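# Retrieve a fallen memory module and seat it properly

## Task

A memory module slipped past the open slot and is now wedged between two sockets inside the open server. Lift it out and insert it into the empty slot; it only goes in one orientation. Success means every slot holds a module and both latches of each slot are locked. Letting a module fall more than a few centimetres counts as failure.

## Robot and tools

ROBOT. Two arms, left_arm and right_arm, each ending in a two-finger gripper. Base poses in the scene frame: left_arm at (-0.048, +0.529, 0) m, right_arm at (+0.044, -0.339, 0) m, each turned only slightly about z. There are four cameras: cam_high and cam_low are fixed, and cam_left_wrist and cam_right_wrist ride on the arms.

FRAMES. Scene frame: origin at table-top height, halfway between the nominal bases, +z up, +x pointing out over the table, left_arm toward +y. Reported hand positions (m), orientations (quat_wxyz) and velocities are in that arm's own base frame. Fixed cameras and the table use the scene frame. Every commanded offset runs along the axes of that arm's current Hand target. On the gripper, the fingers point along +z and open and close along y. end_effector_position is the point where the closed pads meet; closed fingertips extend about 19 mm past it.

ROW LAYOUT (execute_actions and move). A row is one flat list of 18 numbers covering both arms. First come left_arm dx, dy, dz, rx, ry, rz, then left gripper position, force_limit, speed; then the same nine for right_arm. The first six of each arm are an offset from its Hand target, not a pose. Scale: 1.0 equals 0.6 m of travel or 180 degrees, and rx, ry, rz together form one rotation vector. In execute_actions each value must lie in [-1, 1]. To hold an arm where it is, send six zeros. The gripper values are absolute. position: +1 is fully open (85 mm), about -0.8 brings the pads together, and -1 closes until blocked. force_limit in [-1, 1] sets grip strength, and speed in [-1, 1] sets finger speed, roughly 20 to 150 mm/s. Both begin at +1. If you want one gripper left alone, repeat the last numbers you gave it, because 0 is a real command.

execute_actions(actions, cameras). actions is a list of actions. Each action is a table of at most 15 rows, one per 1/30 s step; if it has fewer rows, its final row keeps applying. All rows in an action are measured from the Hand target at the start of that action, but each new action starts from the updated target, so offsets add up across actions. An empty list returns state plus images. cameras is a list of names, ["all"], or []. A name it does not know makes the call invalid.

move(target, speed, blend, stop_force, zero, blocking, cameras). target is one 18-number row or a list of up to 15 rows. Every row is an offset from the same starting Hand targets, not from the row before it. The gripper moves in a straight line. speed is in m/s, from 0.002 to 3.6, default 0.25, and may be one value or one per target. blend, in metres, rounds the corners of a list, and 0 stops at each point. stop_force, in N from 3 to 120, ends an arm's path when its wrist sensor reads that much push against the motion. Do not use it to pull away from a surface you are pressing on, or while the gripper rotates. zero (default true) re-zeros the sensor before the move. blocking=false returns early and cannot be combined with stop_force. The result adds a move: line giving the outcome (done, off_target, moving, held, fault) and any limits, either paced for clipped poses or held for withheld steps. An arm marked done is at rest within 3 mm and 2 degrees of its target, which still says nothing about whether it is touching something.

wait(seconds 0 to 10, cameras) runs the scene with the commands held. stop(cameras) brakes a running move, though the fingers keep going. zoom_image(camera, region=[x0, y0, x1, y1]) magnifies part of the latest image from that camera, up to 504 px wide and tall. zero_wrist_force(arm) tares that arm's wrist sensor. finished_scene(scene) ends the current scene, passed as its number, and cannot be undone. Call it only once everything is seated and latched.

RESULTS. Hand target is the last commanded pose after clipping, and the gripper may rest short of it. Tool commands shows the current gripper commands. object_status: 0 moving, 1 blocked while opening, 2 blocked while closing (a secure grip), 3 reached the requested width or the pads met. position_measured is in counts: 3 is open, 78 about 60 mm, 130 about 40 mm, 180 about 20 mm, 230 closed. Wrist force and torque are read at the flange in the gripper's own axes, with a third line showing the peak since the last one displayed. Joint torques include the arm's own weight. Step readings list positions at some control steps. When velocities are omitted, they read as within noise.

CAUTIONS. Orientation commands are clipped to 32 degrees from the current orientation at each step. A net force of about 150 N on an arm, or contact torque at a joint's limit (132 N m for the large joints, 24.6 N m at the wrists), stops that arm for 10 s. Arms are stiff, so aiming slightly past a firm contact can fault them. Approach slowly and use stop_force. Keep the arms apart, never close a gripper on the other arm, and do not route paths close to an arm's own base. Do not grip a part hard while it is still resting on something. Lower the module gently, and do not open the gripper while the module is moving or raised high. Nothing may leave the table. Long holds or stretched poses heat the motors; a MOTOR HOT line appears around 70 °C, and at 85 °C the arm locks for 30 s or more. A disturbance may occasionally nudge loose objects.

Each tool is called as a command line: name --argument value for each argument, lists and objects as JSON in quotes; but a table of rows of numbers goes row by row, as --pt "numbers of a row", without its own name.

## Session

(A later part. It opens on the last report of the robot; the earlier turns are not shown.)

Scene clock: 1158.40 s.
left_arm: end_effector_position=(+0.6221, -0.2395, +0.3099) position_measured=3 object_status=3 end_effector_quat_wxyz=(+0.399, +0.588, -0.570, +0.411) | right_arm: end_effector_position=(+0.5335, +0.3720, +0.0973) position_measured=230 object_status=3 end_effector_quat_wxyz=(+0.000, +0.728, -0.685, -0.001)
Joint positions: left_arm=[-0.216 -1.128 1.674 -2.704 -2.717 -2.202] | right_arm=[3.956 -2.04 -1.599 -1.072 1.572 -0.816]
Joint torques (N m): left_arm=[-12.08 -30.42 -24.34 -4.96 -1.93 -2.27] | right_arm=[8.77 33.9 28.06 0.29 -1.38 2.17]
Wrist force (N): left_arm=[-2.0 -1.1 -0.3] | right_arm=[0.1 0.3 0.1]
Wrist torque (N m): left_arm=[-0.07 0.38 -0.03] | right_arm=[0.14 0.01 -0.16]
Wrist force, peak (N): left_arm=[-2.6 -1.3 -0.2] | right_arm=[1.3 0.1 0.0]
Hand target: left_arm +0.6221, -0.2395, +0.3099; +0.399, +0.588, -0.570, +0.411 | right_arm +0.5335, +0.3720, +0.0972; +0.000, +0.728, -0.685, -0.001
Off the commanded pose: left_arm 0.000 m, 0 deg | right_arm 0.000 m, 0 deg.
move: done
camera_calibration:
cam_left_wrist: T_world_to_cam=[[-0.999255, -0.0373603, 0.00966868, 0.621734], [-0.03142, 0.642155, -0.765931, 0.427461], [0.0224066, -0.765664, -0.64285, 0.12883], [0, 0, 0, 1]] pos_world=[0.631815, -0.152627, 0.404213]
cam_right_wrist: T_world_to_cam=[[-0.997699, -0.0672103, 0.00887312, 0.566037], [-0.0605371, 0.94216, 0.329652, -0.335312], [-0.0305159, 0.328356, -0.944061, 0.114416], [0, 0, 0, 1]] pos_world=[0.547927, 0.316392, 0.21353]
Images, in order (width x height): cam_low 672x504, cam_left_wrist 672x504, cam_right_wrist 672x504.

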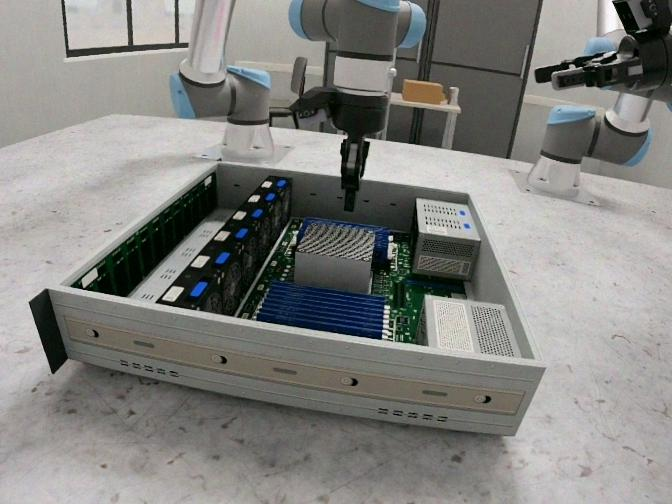

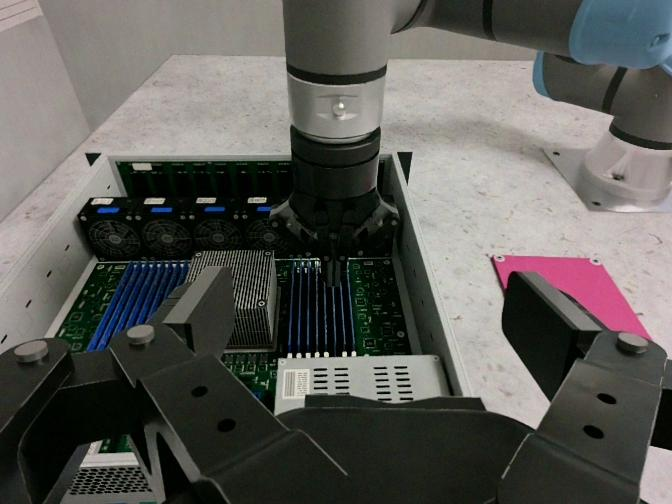

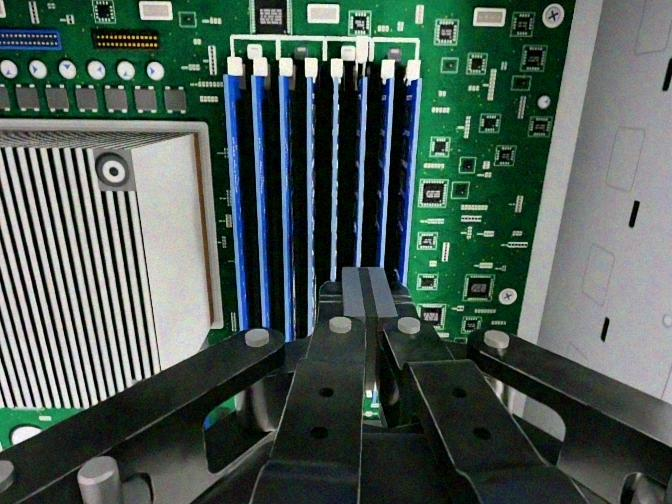

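zoom_image --camera "cam_right_wrist" --region '[220, 20, 430, 120]'

move --target '[0,0,0,0,0,0,1,1,1, 0,0,0.045,0,0,0,-1,-1,-1]' --speed 0.01 --stop_force 8 --cameras '["cam_right_wrist","cam_left_wrist"]'

zoom_image --camera "cam_right_wrist" --region '[270, 150, 450, 290]'

Scaled by 2.400 from the camera's 672x504 image, which has a finer 960x720 frame.

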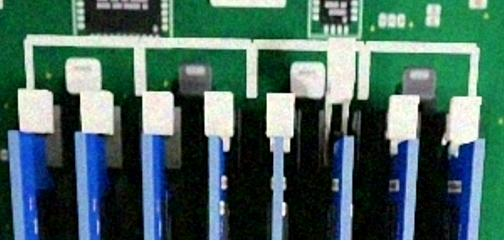

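Scene clock: 1170.57 s.
left_arm: end_effector_position=(+0.6221, -0.2395, +0.3099) position_measured=3 object_status=3 end_effector_quat_wxyz=(+0.399, +0.588, -0.570, +0.411) | right_arm: end_effector_position=(+0.5335, +0.3720, +0.0742) position_measured=230 object_status=3 end_effector_quat_wxyz=(+0.000, +0.728, -0.685, -0.001)
Joint positions: left_arm=[-0.216 -1.128 1.674 -2.704 -2.717 -2.202] | right_arm=[3.956 -2.067 -1.624 -1.02 1.572 -0.816]
Joint torques (N m): left_arm=[-11.3 -30.48 -24.58 -4.94 -1.9 -2.2] | right_arm=[4.97 46.11 24.55 0.36 0.66 2.02]
Wrist force (N): left_arm=[-2.5 -1.2 -0.3] | right_arm=[-1.3 0.1 -3.1]
Wrist torque (N m): left_arm=[-0.08 0.43 -0.04] | right_arm=[0.07 0.00 -0.15]
Wrist force, peak (N): left_arm=[-2.6 -1.2 -0.1] | right_arm=[0.8 0.1 -12.5]
Hand target: left_arm +0.6221, -0.2395, +0.3099; +0.399, +0.588, -0.570, +0.411 | right_arm +0.5335, +0.3720, +0.0742; +0.000, +0.728, -0.685, -0.001 (not the last commanded pose)
Off the commanded pose: left_arm 0.000 m, 0 deg | right_arm 0.004 m, 0 deg.
move: contact (right_arm)
camera_calibration:
cam_left_wrist: T_world_to_cam=[[-0.999255, -0.0373603, 0.00966868, 0.621734], [-0.03142, 0.642155, -0.765931, 0.427461], [0.0224066, -0.765664, -0.64285, 0.12883], [0, 0, 0, 1]] pos_world=[0.631815, -0.152627, 0.404213]
cam_right_wrist: T_world_to_cam=[[-0.997709, -0.0670804, 0.00882761, 0.566215], [-0.0604353, 0.942231, 0.329467, -0.327741], [-0.0304184, 0.328179, -0.944126, 0.0926226], [0, 0, 0, 1]] pos_world=[0.547928, 0.316392, 0.190429]
Images, in order (width x height): cam_left_wrist 672x504, cam_right_wrist 672x504.

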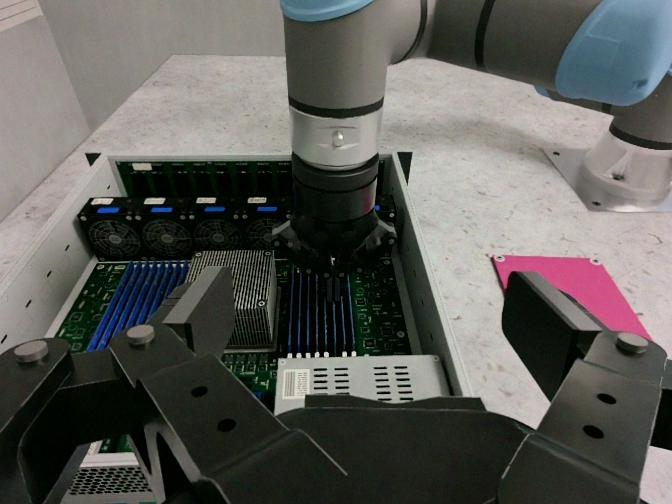

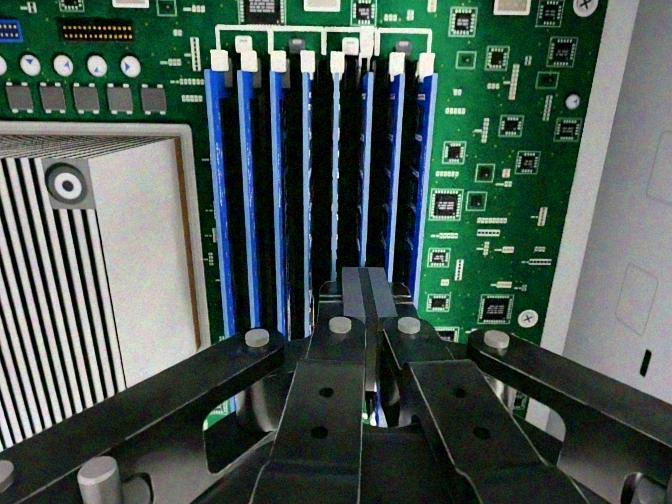

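Scaled by 2.800 from the camera's 672x504 image, which has a finer 960x720 frame.

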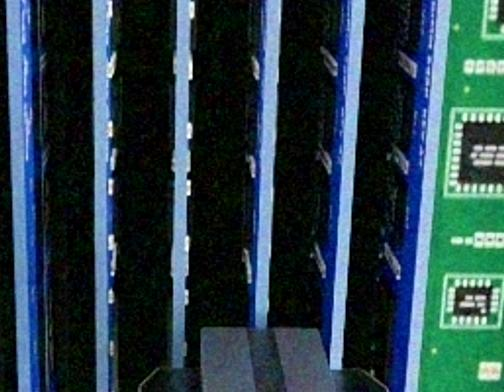

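move --target '[0,0,0,0,0,0,1,1,1, 0,0,0.01,0,0,0,-1,-1,-1]' --speed 0.004 --stop_force 25 --zero false --cameras '[]'

move --target '[0,0,0,0,0,0,1,1,1, 0,0,0.01,0,0,0,-1,-1,-1]' --speed 0.004 --stop_force 50 --zero false --cameras '["cam_right_wrist"]'

zoom_image --camera "cam_right_wrist" --region '[220, 20, 430, 120]'

Scene clock: 1177.47 s.
left_arm: end_effector_position=(+0.6221, -0.2395, +0.3099) position_measured=3 object_status=3 end_effector_quat_wxyz=(+0.399, +0.588, -0.570, +0.411) | right_arm: end_effector_position=(+0.5336, +0.3721, +0.0728) position_measured=230 object_status=3 end_effector_quat_wxyz=(+0.000, +0.728, -0.685, -0.001)
Joint positions: left_arm=[-0.216 -1.128 1.674 -2.704 -2.717 -2.202] | right_arm=[3.956 -2.069 -1.626 -1.017 1.572 -0.816]
Joint torques (N m): left_arm=[-11.74 -30.75 -24.44 -4.97 -1.92 -2.28] | right_arm=[-1.91 33.8 17.11 -1.61 1.39 1.92]
Wrist force (N): left_arm=[-2.2 -1.2 -0.4] | right_arm=[0.5 0.2 -23.5]
Wrist torque (N m): left_arm=[-0.09 0.41 -0.03] | right_arm=[0.08 0.00 -0.15]
Wrist force, peak (N): left_arm=[-2.6 -1.4 -0.3] | right_arm=[1.6 0.1 -28.1]
Hand target: left_arm +0.6221, -0.2395, +0.3099; +0.399, +0.588, -0.570, +0.411 | right_arm +0.5336, +0.3721, +0.0729; +0.000, +0.728, -0.685, -0.001 (not the last commanded pose)
Off the commanded pose: left_arm 0.000 m, 0 deg | right_arm 0.005 m, 0 deg.
move: contact (right_arm)
No camera images: "cameras" was empty.

Scene clock: 1178.87 s.
left_arm: end_effector_position=(+0.6221, -0.2395, +0.3099) position_measured=3 object_status=3 end_effector_quat_wxyz=(+0.399, +0.588, -0.570, +0.411) | right_arm: end_effector_position=(+0.5336, +0.3721, +0.0714) position_measured=230 object_status=3 end_effector_quat_wxyz=(-0.001, +0.728, -0.685, -0.001)
Joint positions: left_arm=[-0.216 -1.128 1.674 -2.704 -2.717 -2.202] | right_arm=[3.956 -2.071 -1.627 -1.013 1.572 -0.816]
Joint torques (N m): left_arm=[-11.53 -30.54 -24.41 -4.85 -1.99 -2.23] | right_arm=[2.67 18.51 7.11 -3.12 1.48 1.87]
Wrist force (N): left_arm=[-2.0 -1.0 -0.1] | right_arm=[7.4 -0.2 -48.6]
Wrist torque (N m): left_arm=[-0.05 0.38 -0.04] | right_arm=[0.10 0.03 -0.14]
Wrist force, peak (N): left_arm=[-2.6 -1.2 -0.2] | right_arm=[8.9 -0.4 -52.6]
Hand target: left_arm +0.6221, -0.2395, +0.3099; +0.399, +0.588, -0.570, +0.411 | right_arm +0.5336, +0.3721, +0.0714; -0.001, +0.728, -0.685, -0.001 (not the last commanded pose)
Off the commanded pose: left_arm 0.000 m, 0 deg | right_arm 0.005 m, 0 deg.
move: contact (right_arm)
camera_calibration:
cam_right_wrist: T_world_to_cam=[[-0.997715, -0.0670468, 0.00838163, 0.566322], [-0.0605356, 0.942066, 0.329921, -0.32689], [-0.0300162, 0.32866, -0.943971, 0.0895477], [0, 0, 0, 1]] pos_world=[0.547927, 0.316491, 0.187632]
Images, in order (width x height): cam_right_wrist 672x504.

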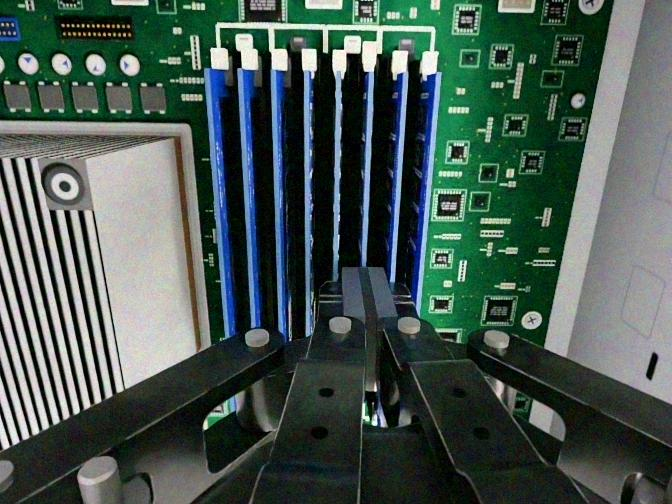

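Scaled by 2.400 from the camera's 672x504 image, which has a finer 960x720 frame.

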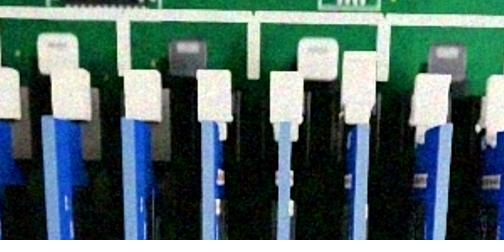

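move --target '[0,0,0,0,0,0,1,1,1, 0,0,0.01,0,0,0,-1,-1,-1]' --speed 0.004 --stop_force 72 --zero false --cameras '["cam_right_wrist"]'

zoom_image --camera "cam_right_wrist" --region '[220, 20, 430, 120]'

Scene clock: 1183.83 s.
left_arm: end_effector_position=(+0.6221, -0.2395, +0.3099) position_measured=3 object_status=3 end_effector_quat_wxyz=(+0.399, +0.588, -0.570, +0.411) | right_arm: end_effector_position=(+0.5337, +0.3722, +0.0704) position_measured=230 object_status=3 end_effector_quat_wxyz=(-0.001, +0.728, -0.685, -0.001)
Joint positions: left_arm=[-0.216 -1.128 1.674 -2.704 -2.717 -2.202] | right_arm=[3.956 -2.072 -1.628 -1.01 1.572 -0.816]
Joint torques (N m): left_arm=[-11.55 -30.55 -24.3 -4.9 -1.91 -2.27] | right_arm=[10.5 6.32 -0.19 -4.39 1.66 1.83]
Wrist force (N): left_arm=[-2.2 -1.0 -0.1] | right_arm=[11.8 0.9 -72.2]
Wrist torque (N m): left_arm=[-0.05 0.42 -0.03] | right_arm=[0.03 0.11 -0.14]
Wrist force, peak (N): left_arm=[-2.6 -1.3 -0.2] | right_arm=[13.5 1.2 -76.1]
Hand target: left_arm +0.6221, -0.2395, +0.3099; +0.399, +0.588, -0.570, +0.411 | right_arm +0.5337, +0.3722, +0.0704; -0.001, +0.728, -0.685, -0.001 (not the last commanded pose)
Off the commanded pose: left_arm 0.000 m, 0 deg | right_arm 0.005 m, 0 deg.
move: contact (right_arm)
camera_calibration:
cam_right_wrist: T_world_to_cam=[[-0.997718, -0.0670365, 0.00804736, 0.56649], [-0.0606268, 0.941961, 0.330203, -0.326523], [-0.0297159, 0.328961, -0.943876, 0.0883309], [0, 0, 0, 1]] pos_world=[0.548026, 0.31649, 0.186634]
Images, in order (width x height): cam_right_wrist 672x504.

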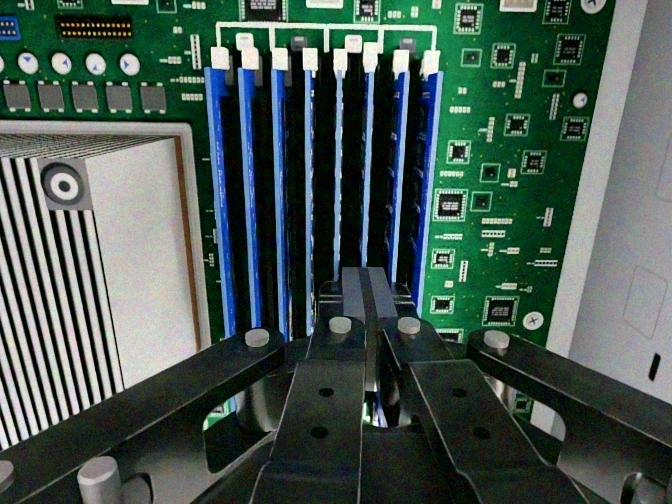

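Scaled by 2.400 from the camera's 672x504 image, which has a finer 960x720 frame.

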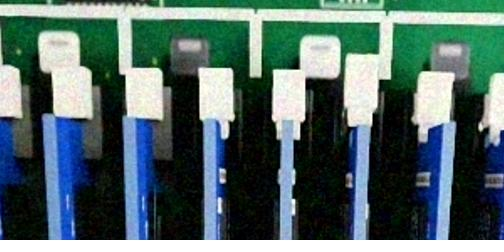

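move --pt "0 0 0 0 0 0 1 1 1 0 0 -0.01333 0 0 0 -1 -1 -1" --pt "0 0 0 0 0 0 1 1 1 0.08343 0.00075 -0.01333 0 0 0 -1 -1 -1" --speed 0.05 --cameras '["cam_right_wrist"]'

zoom_image --camera "cam_right_wrist" --region '[270, 100, 450, 290]'

Scene clock: 1192.87 s.
left_arm: end_effector_position=(+0.6221, -0.2395, +0.3099) position_measured=3 object_status=3 end_effector_quat_wxyz=(+0.399, +0.588, -0.570, +0.411) | right_arm: end_effector_position=(+0.5363, +0.3220, +0.0784) position_measured=230 object_status=3 end_effector_quat_wxyz=(-0.001, +0.728, -0.685, +0.000) end_effector_velocity=(+0.001, +0.003, +0.000) end_effector_angular_velocity=(+0.001, -0.002, +0.000)
Joint positions: left_arm=[-0.216 -1.128 1.674 -2.704 -2.717 -2.202] | right_arm=[3.897 -2.011 -1.701 -0.999 1.572 -0.876]
Joint velocities: left_arm=[within noise] | right_arm=[0.004 -0.003 0.005 0.001 0 0.004]
Joint torques (N m): left_arm=[-11.49 -30.41 -24.25 -4.91 -1.84 -2.23] | right_arm=[8.32 32.43 27.2 1.58 0.91 2.17]
Wrist force (N): left_arm=[-2.3 -1.0 -0.2] | right_arm=[0.2 0.0 -0.2]
Wrist torque (N m): left_arm=[-0.06 0.40 -0.04] | right_arm=[0.08 0.02 -0.06]
Wrist force, peak (N): left_arm=[-2.6 -1.4 -0.3] | right_arm=[11.7 0.8 -72.1]
Hand target: left_arm +0.6221, -0.2395, +0.3099; +0.399, +0.588, -0.570, +0.411 | right_arm +0.5363, +0.3222, +0.0784; -0.001, +0.728, -0.685, -0.001
Off the commanded pose: left_arm 0.000 m, 0 deg | right_arm 0.000 m, 0 deg.
move: done
camera_calibration:
cam_right_wrist: T_world_to_cam=[[-0.997709, -0.0671954, 0.00787795, 0.565724], [-0.06083, 0.941918, 0.330287, -0.281581], [-0.0296142, 0.329051, -0.943848, 0.112294], [0, 0, 0, 1]] pos_world=[0.550625, 0.26629, 0.194534]
Images, in order (width x height): cam_right_wrist 672x504.

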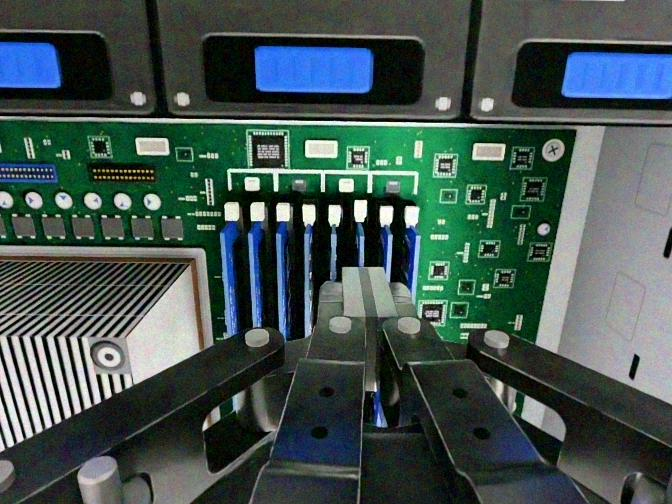

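Scaled by 2.653 from the camera's 672x504 image, which has a finer 960x720 frame.

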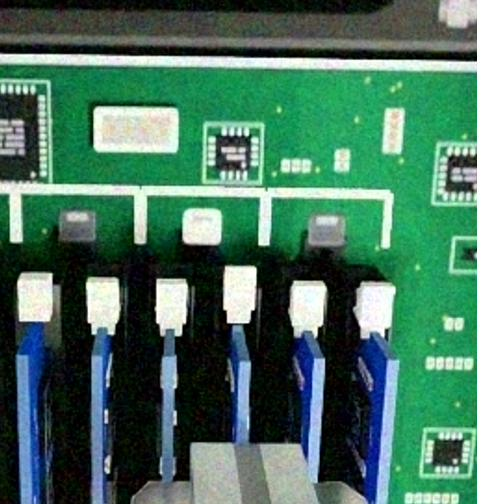

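move --target '[0,0,0,0,0,0,1,1,1, 0,0,0.02,0,0,0,-1,-1,-1]' --speed 0.006 --stop_force 45 --cameras '["cam_right_wrist"]'

zoom_image --camera "cam_right_wrist" --region '[270, 100, 450, 290]'

Scene clock: 1200.43 s.
left_arm: end_effector_position=(+0.6221, -0.2395, +0.3099) position_measured=3 object_status=3 end_effector_quat_wxyz=(+0.399, +0.588, -0.570, +0.411) | right_arm: end_effector_position=(+0.5363, +0.3222, +0.0712) position_measured=230 object_status=3 end_effector_quat_wxyz=(-0.001, +0.728, -0.685, +0.000)
Joint positions: left_arm=[-0.216 -1.128 1.674 -2.704 -2.717 -2.202] | right_arm=[3.897 -2.02 -1.708 -0.982 1.572 -0.876]
Joint torques (N m): left_arm=[-11.63 -30.37 -24.51 -4.84 -1.87 -2.34] | right_arm=[8.78 20 10.44 -1.83 3.02 1.92]
Wrist force (N): left_arm=[-2.5 -1.1 -0.2] | right_arm=[14.3 0.1 -46.5]
Wrist torque (N m): left_arm=[-0.07 0.44 -0.04] | right_arm=[0.12 0.16 -0.12]
Wrist force, peak (N): left_arm=[-2.7 -1.2 -0.4] | right_arm=[16.8 0.6 -53.4]
Hand target: left_arm +0.6221, -0.2395, +0.3099; +0.399, +0.588, -0.570, +0.411 | right_arm +0.5363, +0.3223, +0.0712; -0.001, +0.728, -0.685, -0.001 (not the last commanded pose)
Off the commanded pose: left_arm 0.000 m, 0 deg | right_arm 0.005 m, 0 deg.
move: contact (right_arm)
camera_calibration:
cam_right_wrist: T_world_to_cam=[[-0.997721, -0.0670321, 0.0077109, 0.565789], [-0.0607246, 0.941856, 0.330484, -0.279503], [-0.0294156, 0.329263, -0.94378, 0.10535], [0, 0, 0, 1]] pos_world=[0.550626, 0.26649, 0.187435]
Images, in order (width x height): cam_right_wrist 672x504.

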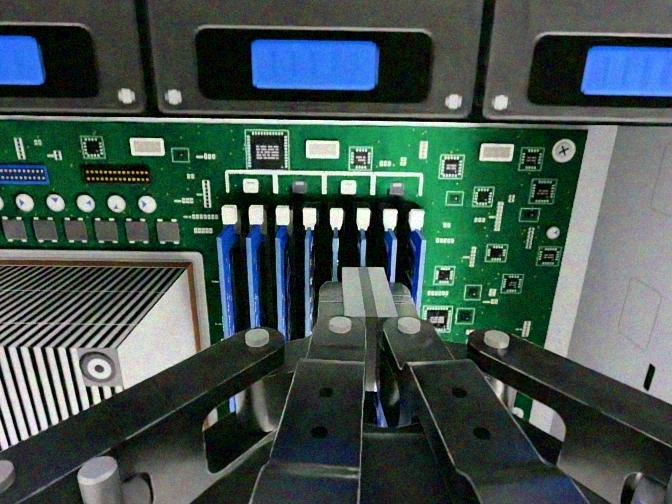

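Scaled by 2.653 from the camera's 672x504 image, which has a finer 960x720 frame.

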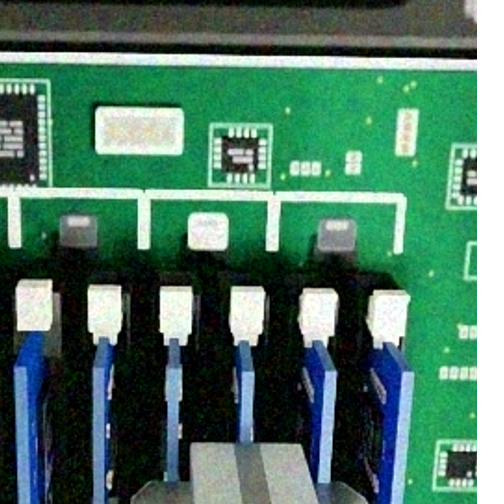

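move --pt "0 0 0 0 0 0 1 1 1 0 0 -0.01333 0 0 0 -1 -1 -1" --pt "0 0 0 0 0 0 1 1 1 -0.1635 -0.0016 -0.01333 0 0 0 -1 -1 -1" --speed 0.06 --cameras '["cam_right_wrist"]'

zoom_image --camera "cam_right_wrist" --region '[270, 150, 450, 290]'

move --target '[0,0,0,0,0,0,1,1,1, 0,0,0.02,0,0,0,-1,-1,-1]' --speed 0.006 --stop_force 45 --cameras '["cam_right_wrist"]'

Scene clock: 1213.87 s.
left_arm: end_effector_position=(+0.6221, -0.2395, +0.3099) position_measured=3 object_status=3 end_effector_quat_wxyz=(+0.399, +0.588, -0.570, +0.411) | right_arm: end_effector_position=(+0.5313, +0.4202, +0.0794) position_measured=230 object_status=3 end_effector_quat_wxyz=(-0.001, +0.728, -0.686, +0.000)
Joint positions: left_arm=[-0.216 -1.128 1.674 -2.704 -2.717 -2.202] | right_arm=[4.008 -2.117 -1.529 -1.065 1.572 -0.764]
Joint torques (N m): left_arm=[-10.87 -30.88 -23.71 -4.82 -1.8 -2.27] | right_arm=[-6.31 50.22 13.43 4.66 -1.52 -2.11]
Wrist force (N): left_arm=[-2.4 -0.8 -0.5] | right_arm=[0.5 0.0 0.1]
Wrist torque (N m): left_arm=[-0.03 0.43 -0.04] | right_arm=[0.14 0.00 -0.08]
Wrist force, peak (N): left_arm=[-2.8 -1.4 -0.3] | right_arm=[14.7 0.1 -48.2]
Hand target: left_arm +0.6221, -0.2395, +0.3099; +0.399, +0.588, -0.570, +0.411 | right_arm +0.5314, +0.4202, +0.0794; -0.001, +0.728, -0.685, -0.001
Off the commanded pose: left_arm 0.000 m, 0 deg | right_arm 0.000 m, 0 deg.
move: done
camera_calibration:
cam_right_wrist: T_world_to_cam=[[-0.997724, -0.0669746, 0.00785059, 0.567267], [-0.0606307, 0.941934, 0.33028, -0.374919], [-0.0295151, 0.329052, -0.94385, 0.08069], [0, 0, 0, 1]] pos_world=[0.545626, 0.36459, 0.195534]
Images, in order (width x height): cam_right_wrist 672x504.

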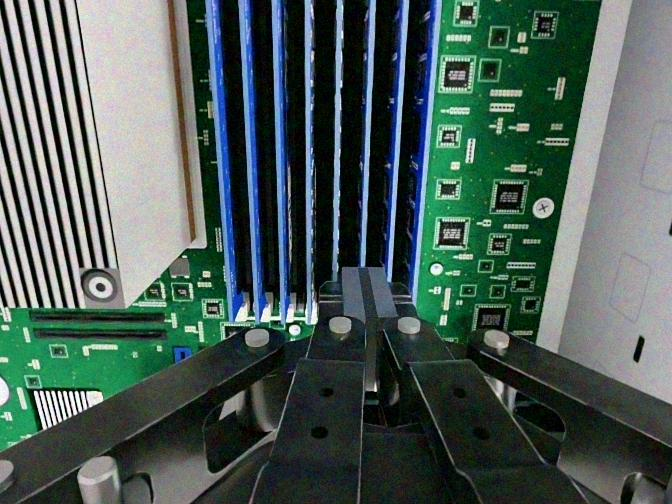

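Scaled by 2.800 from the camera's 672x504 image, which has a finer 960x720 frame.

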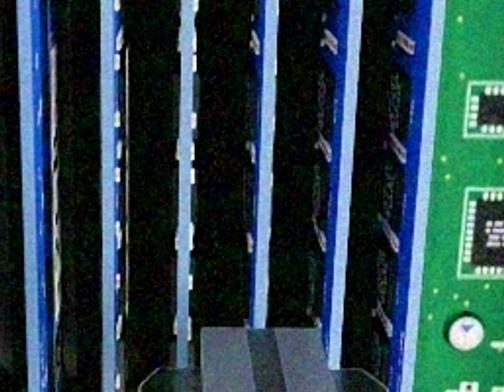

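Scene clock: 1216.37 s.
left_arm: end_effector_position=(+0.6221, -0.2395, +0.3099) position_measured=3 object_status=3 end_effector_quat_wxyz=(+0.399, +0.588, -0.570, +0.411) | right_arm: end_effector_position=(+0.5315, +0.4203, +0.0710) position_measured=230 object_status=3 end_effector_quat_wxyz=(-0.001, +0.728, -0.686, -0.001)
Joint positions: left_arm=[-0.216 -1.128 1.674 -2.704 -2.717 -2.202] | right_arm=[4.008 -2.127 -1.538 -1.045 1.572 -0.764]
Joint torques (N m): left_arm=[-10.87 -31.16 -23.79 -4.83 -1.8 -2.37] | right_arm=[3.02 21.45 9.95 -1.96 0.33 -1.73]
Wrist force (N): left_arm=[-2.3 -1.0 -0.5] | right_arm=[8.9 1.5 -48.3]
Wrist torque (N m): left_arm=[-0.06 0.42 -0.04] | right_arm=[0.05 0.07 -0.06]
Wrist force, peak (N): left_arm=[-2.5 -1.2 -0.5] | right_arm=[10.4 2.1 -53.8]
Hand target: left_arm +0.6221, -0.2395, +0.3099; +0.399, +0.588, -0.570, +0.411 | right_arm +0.5315, +0.4203, +0.0710; -0.001, +0.728, -0.685, -0.001 (not the last commanded pose)
Off the commanded pose: left_arm 0.000 m, 0 deg | right_arm 0.004 m, 0 deg.
move: contact (right_arm)
camera_calibration:
cam_right_wrist: T_world_to_cam=[[-0.997726, -0.0669998, 0.00727134, 0.567544], [-0.0608278, 0.941721, 0.330849, -0.371966], [-0.0290144, 0.329654, -0.943656, 0.0722723], [0, 0, 0, 1]] pos_world=[0.545725, 0.364489, 0.187138]
Images, in order (width x height): cam_right_wrist 672x504.

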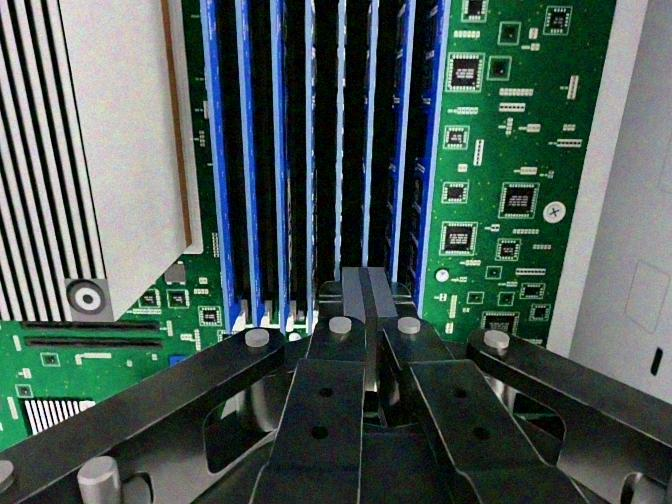

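move --pt "0 0 0 0 0 0 1 1 1 0 0 -0.05 0 0 0 -1 -1 -1" --pt "0 0 0 0 0 0 1 1 1 -0.04 0 -0.1 0 0 0 -1 -1 -1" --speed 0.08 --blend 0.01 --cameras '["cam_right_wrist","cam_left_wrist","cam_low"]'

zoom_image --camera "cam_right_wrist" --region '[230, 180, 430, 290]'

zoom_image --camera "cam_left_wrist" --region '[275, 290, 375, 370]'

zoom_image --camera "cam_low" --region '[290, 202, 410, 282]'

Scene clock: 1225.03 s.
left_arm: end_effector_position=(+0.6221, -0.2395, +0.3099) position_measured=3 object_status=3 end_effector_quat_wxyz=(+0.399, +0.588, -0.570, +0.411) | right_arm: end_effector_position=(+0.5300, +0.4442, +0.1310) position_measured=230 object_status=3 end_effector_quat_wxyz=(-0.001, +0.728, -0.685, -0.001)
Joint positions: left_arm=[-0.216 -1.128 1.674 -2.704 -2.717 -2.202] | right_arm=[4.033 -2.095 -1.419 -1.196 1.572 -0.74]
Joint torques (N m): left_arm=[-11.04 -30.34 -23.97 -4.78 -1.8 -2.34] | right_arm=[-5.05 41.23 18.49 4.18 -1.22 -2.21]
Wrist force (N): left_arm=[-2.4 -0.9 -0.4] | right_arm=[0.5 0.1 0.0]
Wrist torque (N m): left_arm=[-0.04 0.43 -0.04] | right_arm=[0.13 -0.02 -0.06]
Wrist force, peak (N): left_arm=[-2.5 -1.2 -0.5] | right_arm=[9.1 1.5 -48.5]
Hand target: left_arm +0.6221, -0.2395, +0.3099; +0.399, +0.588, -0.570, +0.411 | right_arm +0.5300, +0.4441, +0.1310; -0.001, +0.728, -0.685, -0.001
Off the commanded pose: left_arm 0.000 m, 0 deg | right_arm 0.000 m, 0 deg.
move: done
camera_calibration:
cam_left_wrist: T_world_to_cam=[[-0.999255, -0.0373603, 0.00966868, 0.621734], [-0.03142, 0.642155, -0.765931, 0.427461], [0.0224066, -0.765664, -0.64285, 0.12883], [0, 0, 0, 1]] pos_world=[0.631815, -0.152627, 0.404213]
cam_right_wrist: T_world_to_cam=[[-0.997726, -0.0670021, 0.00727765, 0.567112], [-0.0608305, 0.941752, 0.33076, -0.41441], [-0.0290153, 0.329565, -0.943687, 0.121009], [0, 0, 0, 1]] pos_world=[0.544125, 0.388389, 0.247137]
Images, in order (width x height): cam_low 672x504, cam_left_wrist 672x504, cam_right_wrist 672x504.

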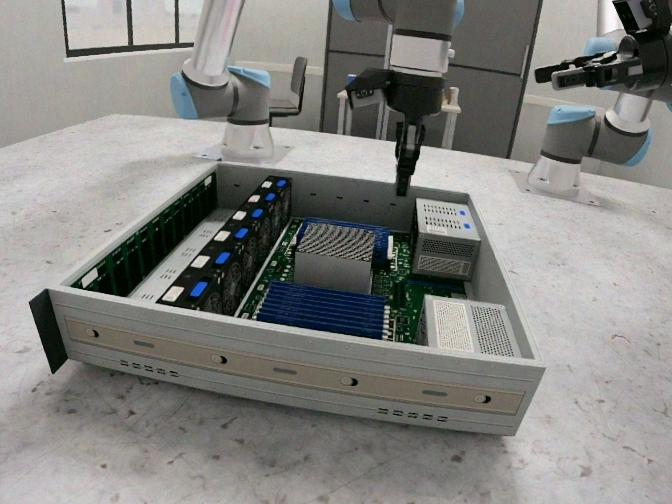

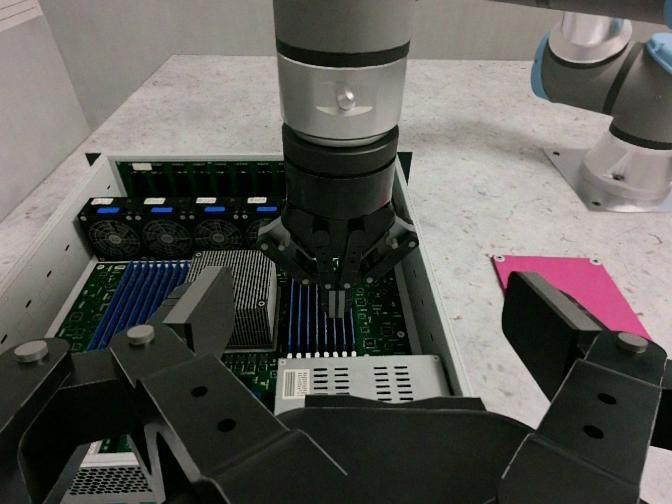

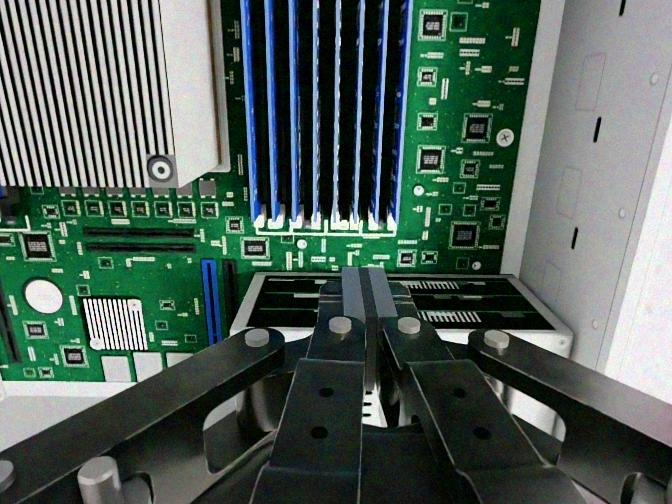

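Scaled by 2.520 from the camera's 672x504 image, which has a finer 960x720 frame.

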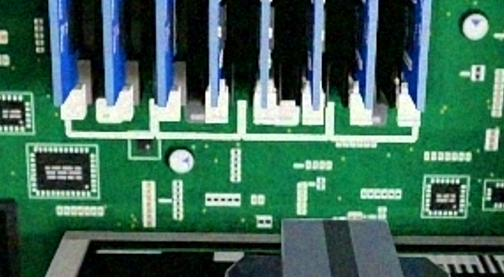

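Scaled by 5.040 from the camera's 672x504 image, which has a finer 960x720 frame.

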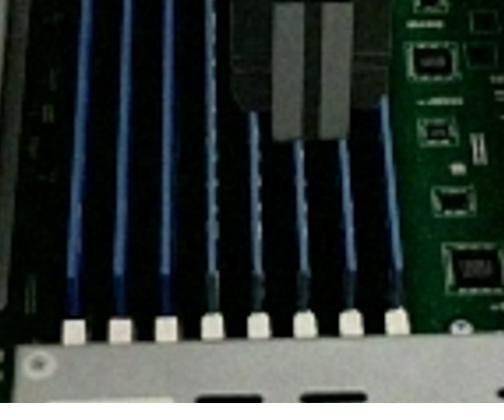

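Scaled by 4.200 from the camera's 672x504 image, which has a finer 960x720 frame.

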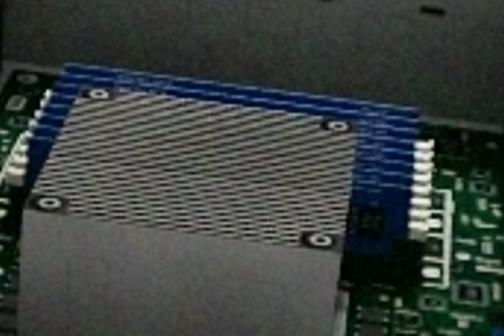

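move --target '[0,0,0,0,0,0,1,1,1, 0.12,0,0.04,0,0,0,-1,-1,-1]' --speed 0.08 --cameras '["cam_right_wrist","cam_left_wrist","cam_low"]'

zoom_image --camera "cam_right_wrist" --region '[210, 20, 430, 140]'

zoom_image --camera "cam_right_wrist" --region '[270, 40, 430, 120]'

zoom_image --camera "cam_low" --region '[240, 260, 410, 350]'

zoom_image --camera "cam_left_wrist" --region '[50, 240, 200, 370]'

Scene clock: 1232.43 s.
left_arm: end_effector_position=(+0.6221, -0.2395, +0.3099) position_measured=3 object_status=3 end_effector_quat_wxyz=(+0.399, +0.588, -0.570, +0.411) | right_arm: end_effector_position=(+0.5344, +0.3723, +0.1069) position_measured=230 object_status=3 end_effector_quat_wxyz=(-0.001, +0.728, -0.685, -0.001)
Joint positions: left_arm=[-0.216 -1.128 1.674 -2.704 -2.717 -2.202] | right_arm=[3.956 -2.03 -1.587 -1.092 1.572 -0.817]
Joint torques (N m): left_arm=[-10.88 -30.66 -23.86 -4.86 -1.7 -2.26] | right_arm=[6.56 33.3 28.15 0.57 1.29 2.26]
Wrist force (N): left_arm=[-2.3 -0.9 -0.4] | right_arm=[0.1 -0.1 0.1]
Wrist torque (N m): left_arm=[-0.05 0.43 -0.04] | right_arm=[0.07 0.02 -0.16]
Wrist force, peak (N): left_arm=[-2.6 -1.3 -0.4] | right_arm=[1.6 -0.1 0.7]
Hand target: left_arm +0.6221, -0.2395, +0.3099; +0.399, +0.588, -0.570, +0.411 | right_arm +0.5344, +0.3723, +0.1069; -0.001, +0.728, -0.685, -0.001
Off the commanded pose: left_arm 0.000 m, 0 deg | right_arm 0.000 m, 0 deg.
move: done
camera_calibration:
cam_left_wrist: T_world_to_cam=[[-0.999255, -0.0373603, 0.00966868, 0.621734], [-0.03142, 0.642155, -0.765931, 0.427461], [0.0224066, -0.765664, -0.64285, 0.12883], [0, 0, 0, 1]] pos_world=[0.631815, -0.152627, 0.404213]
cam_right_wrist: T_world_to_cam=[[-0.997723, -0.0670661, 0.00713552, 0.567008], [-0.0609315, 0.941674, 0.330964, -0.338451], [-0.0289158, 0.329776, -0.943616, 0.122051], [0, 0, 0, 1]] pos_world=[0.548624, 0.316488, 0.223139]
Images, in order (width x height): cam_low 672x504, cam_left_wrist 672x504, cam_right_wrist 672x504.

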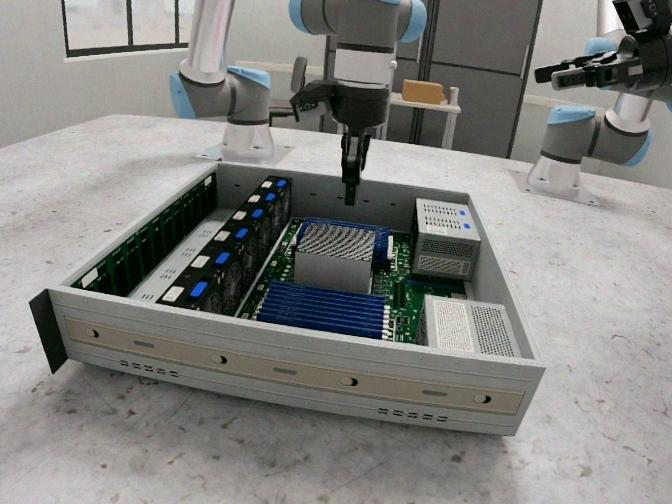

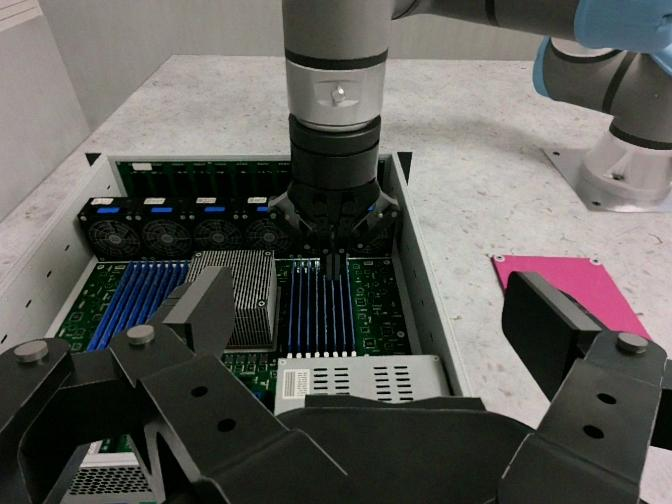

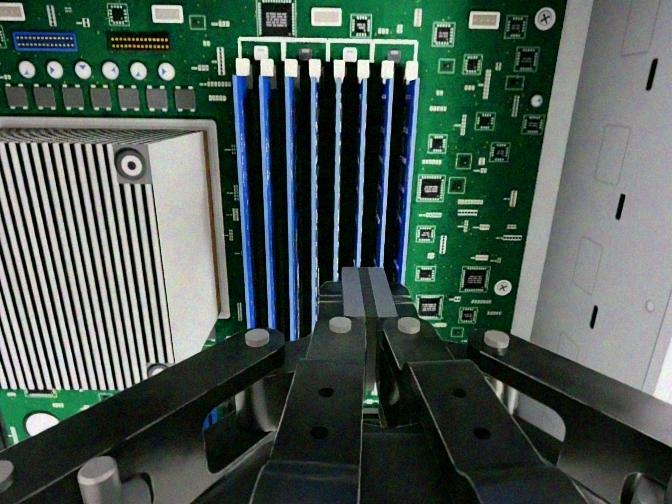

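Scaled by 2.291 from the camera's 672x504 image, which has a finer 960x720 frame.

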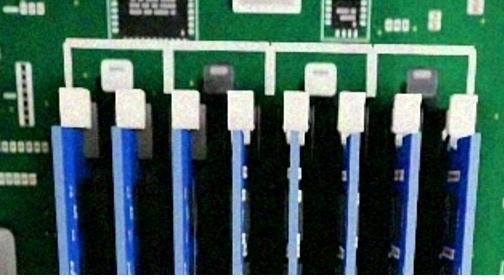

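Scaled by 3.150 from the camera's 672x504 image, which has a finer 960x720 frame.

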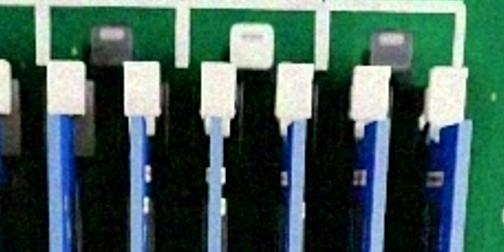

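Scaled by 2.965 from the camera's 672x504 image, which has a finer 960x720 frame.

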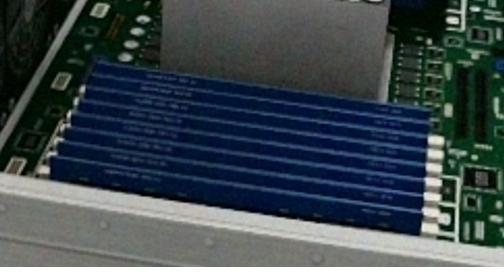

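Scaled by 3.360 from the camera's 672x504 image, which has a finer 960x720 frame.

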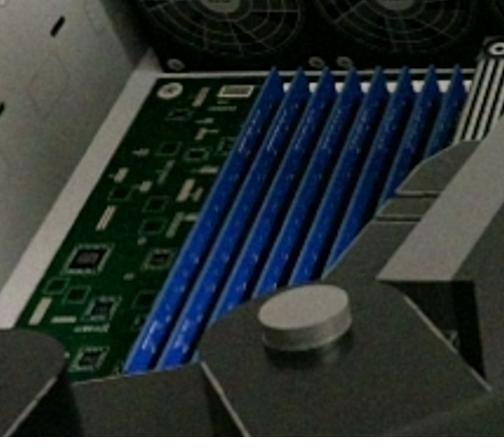

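finished_scene --scene 2

The scene is finished: the task was done.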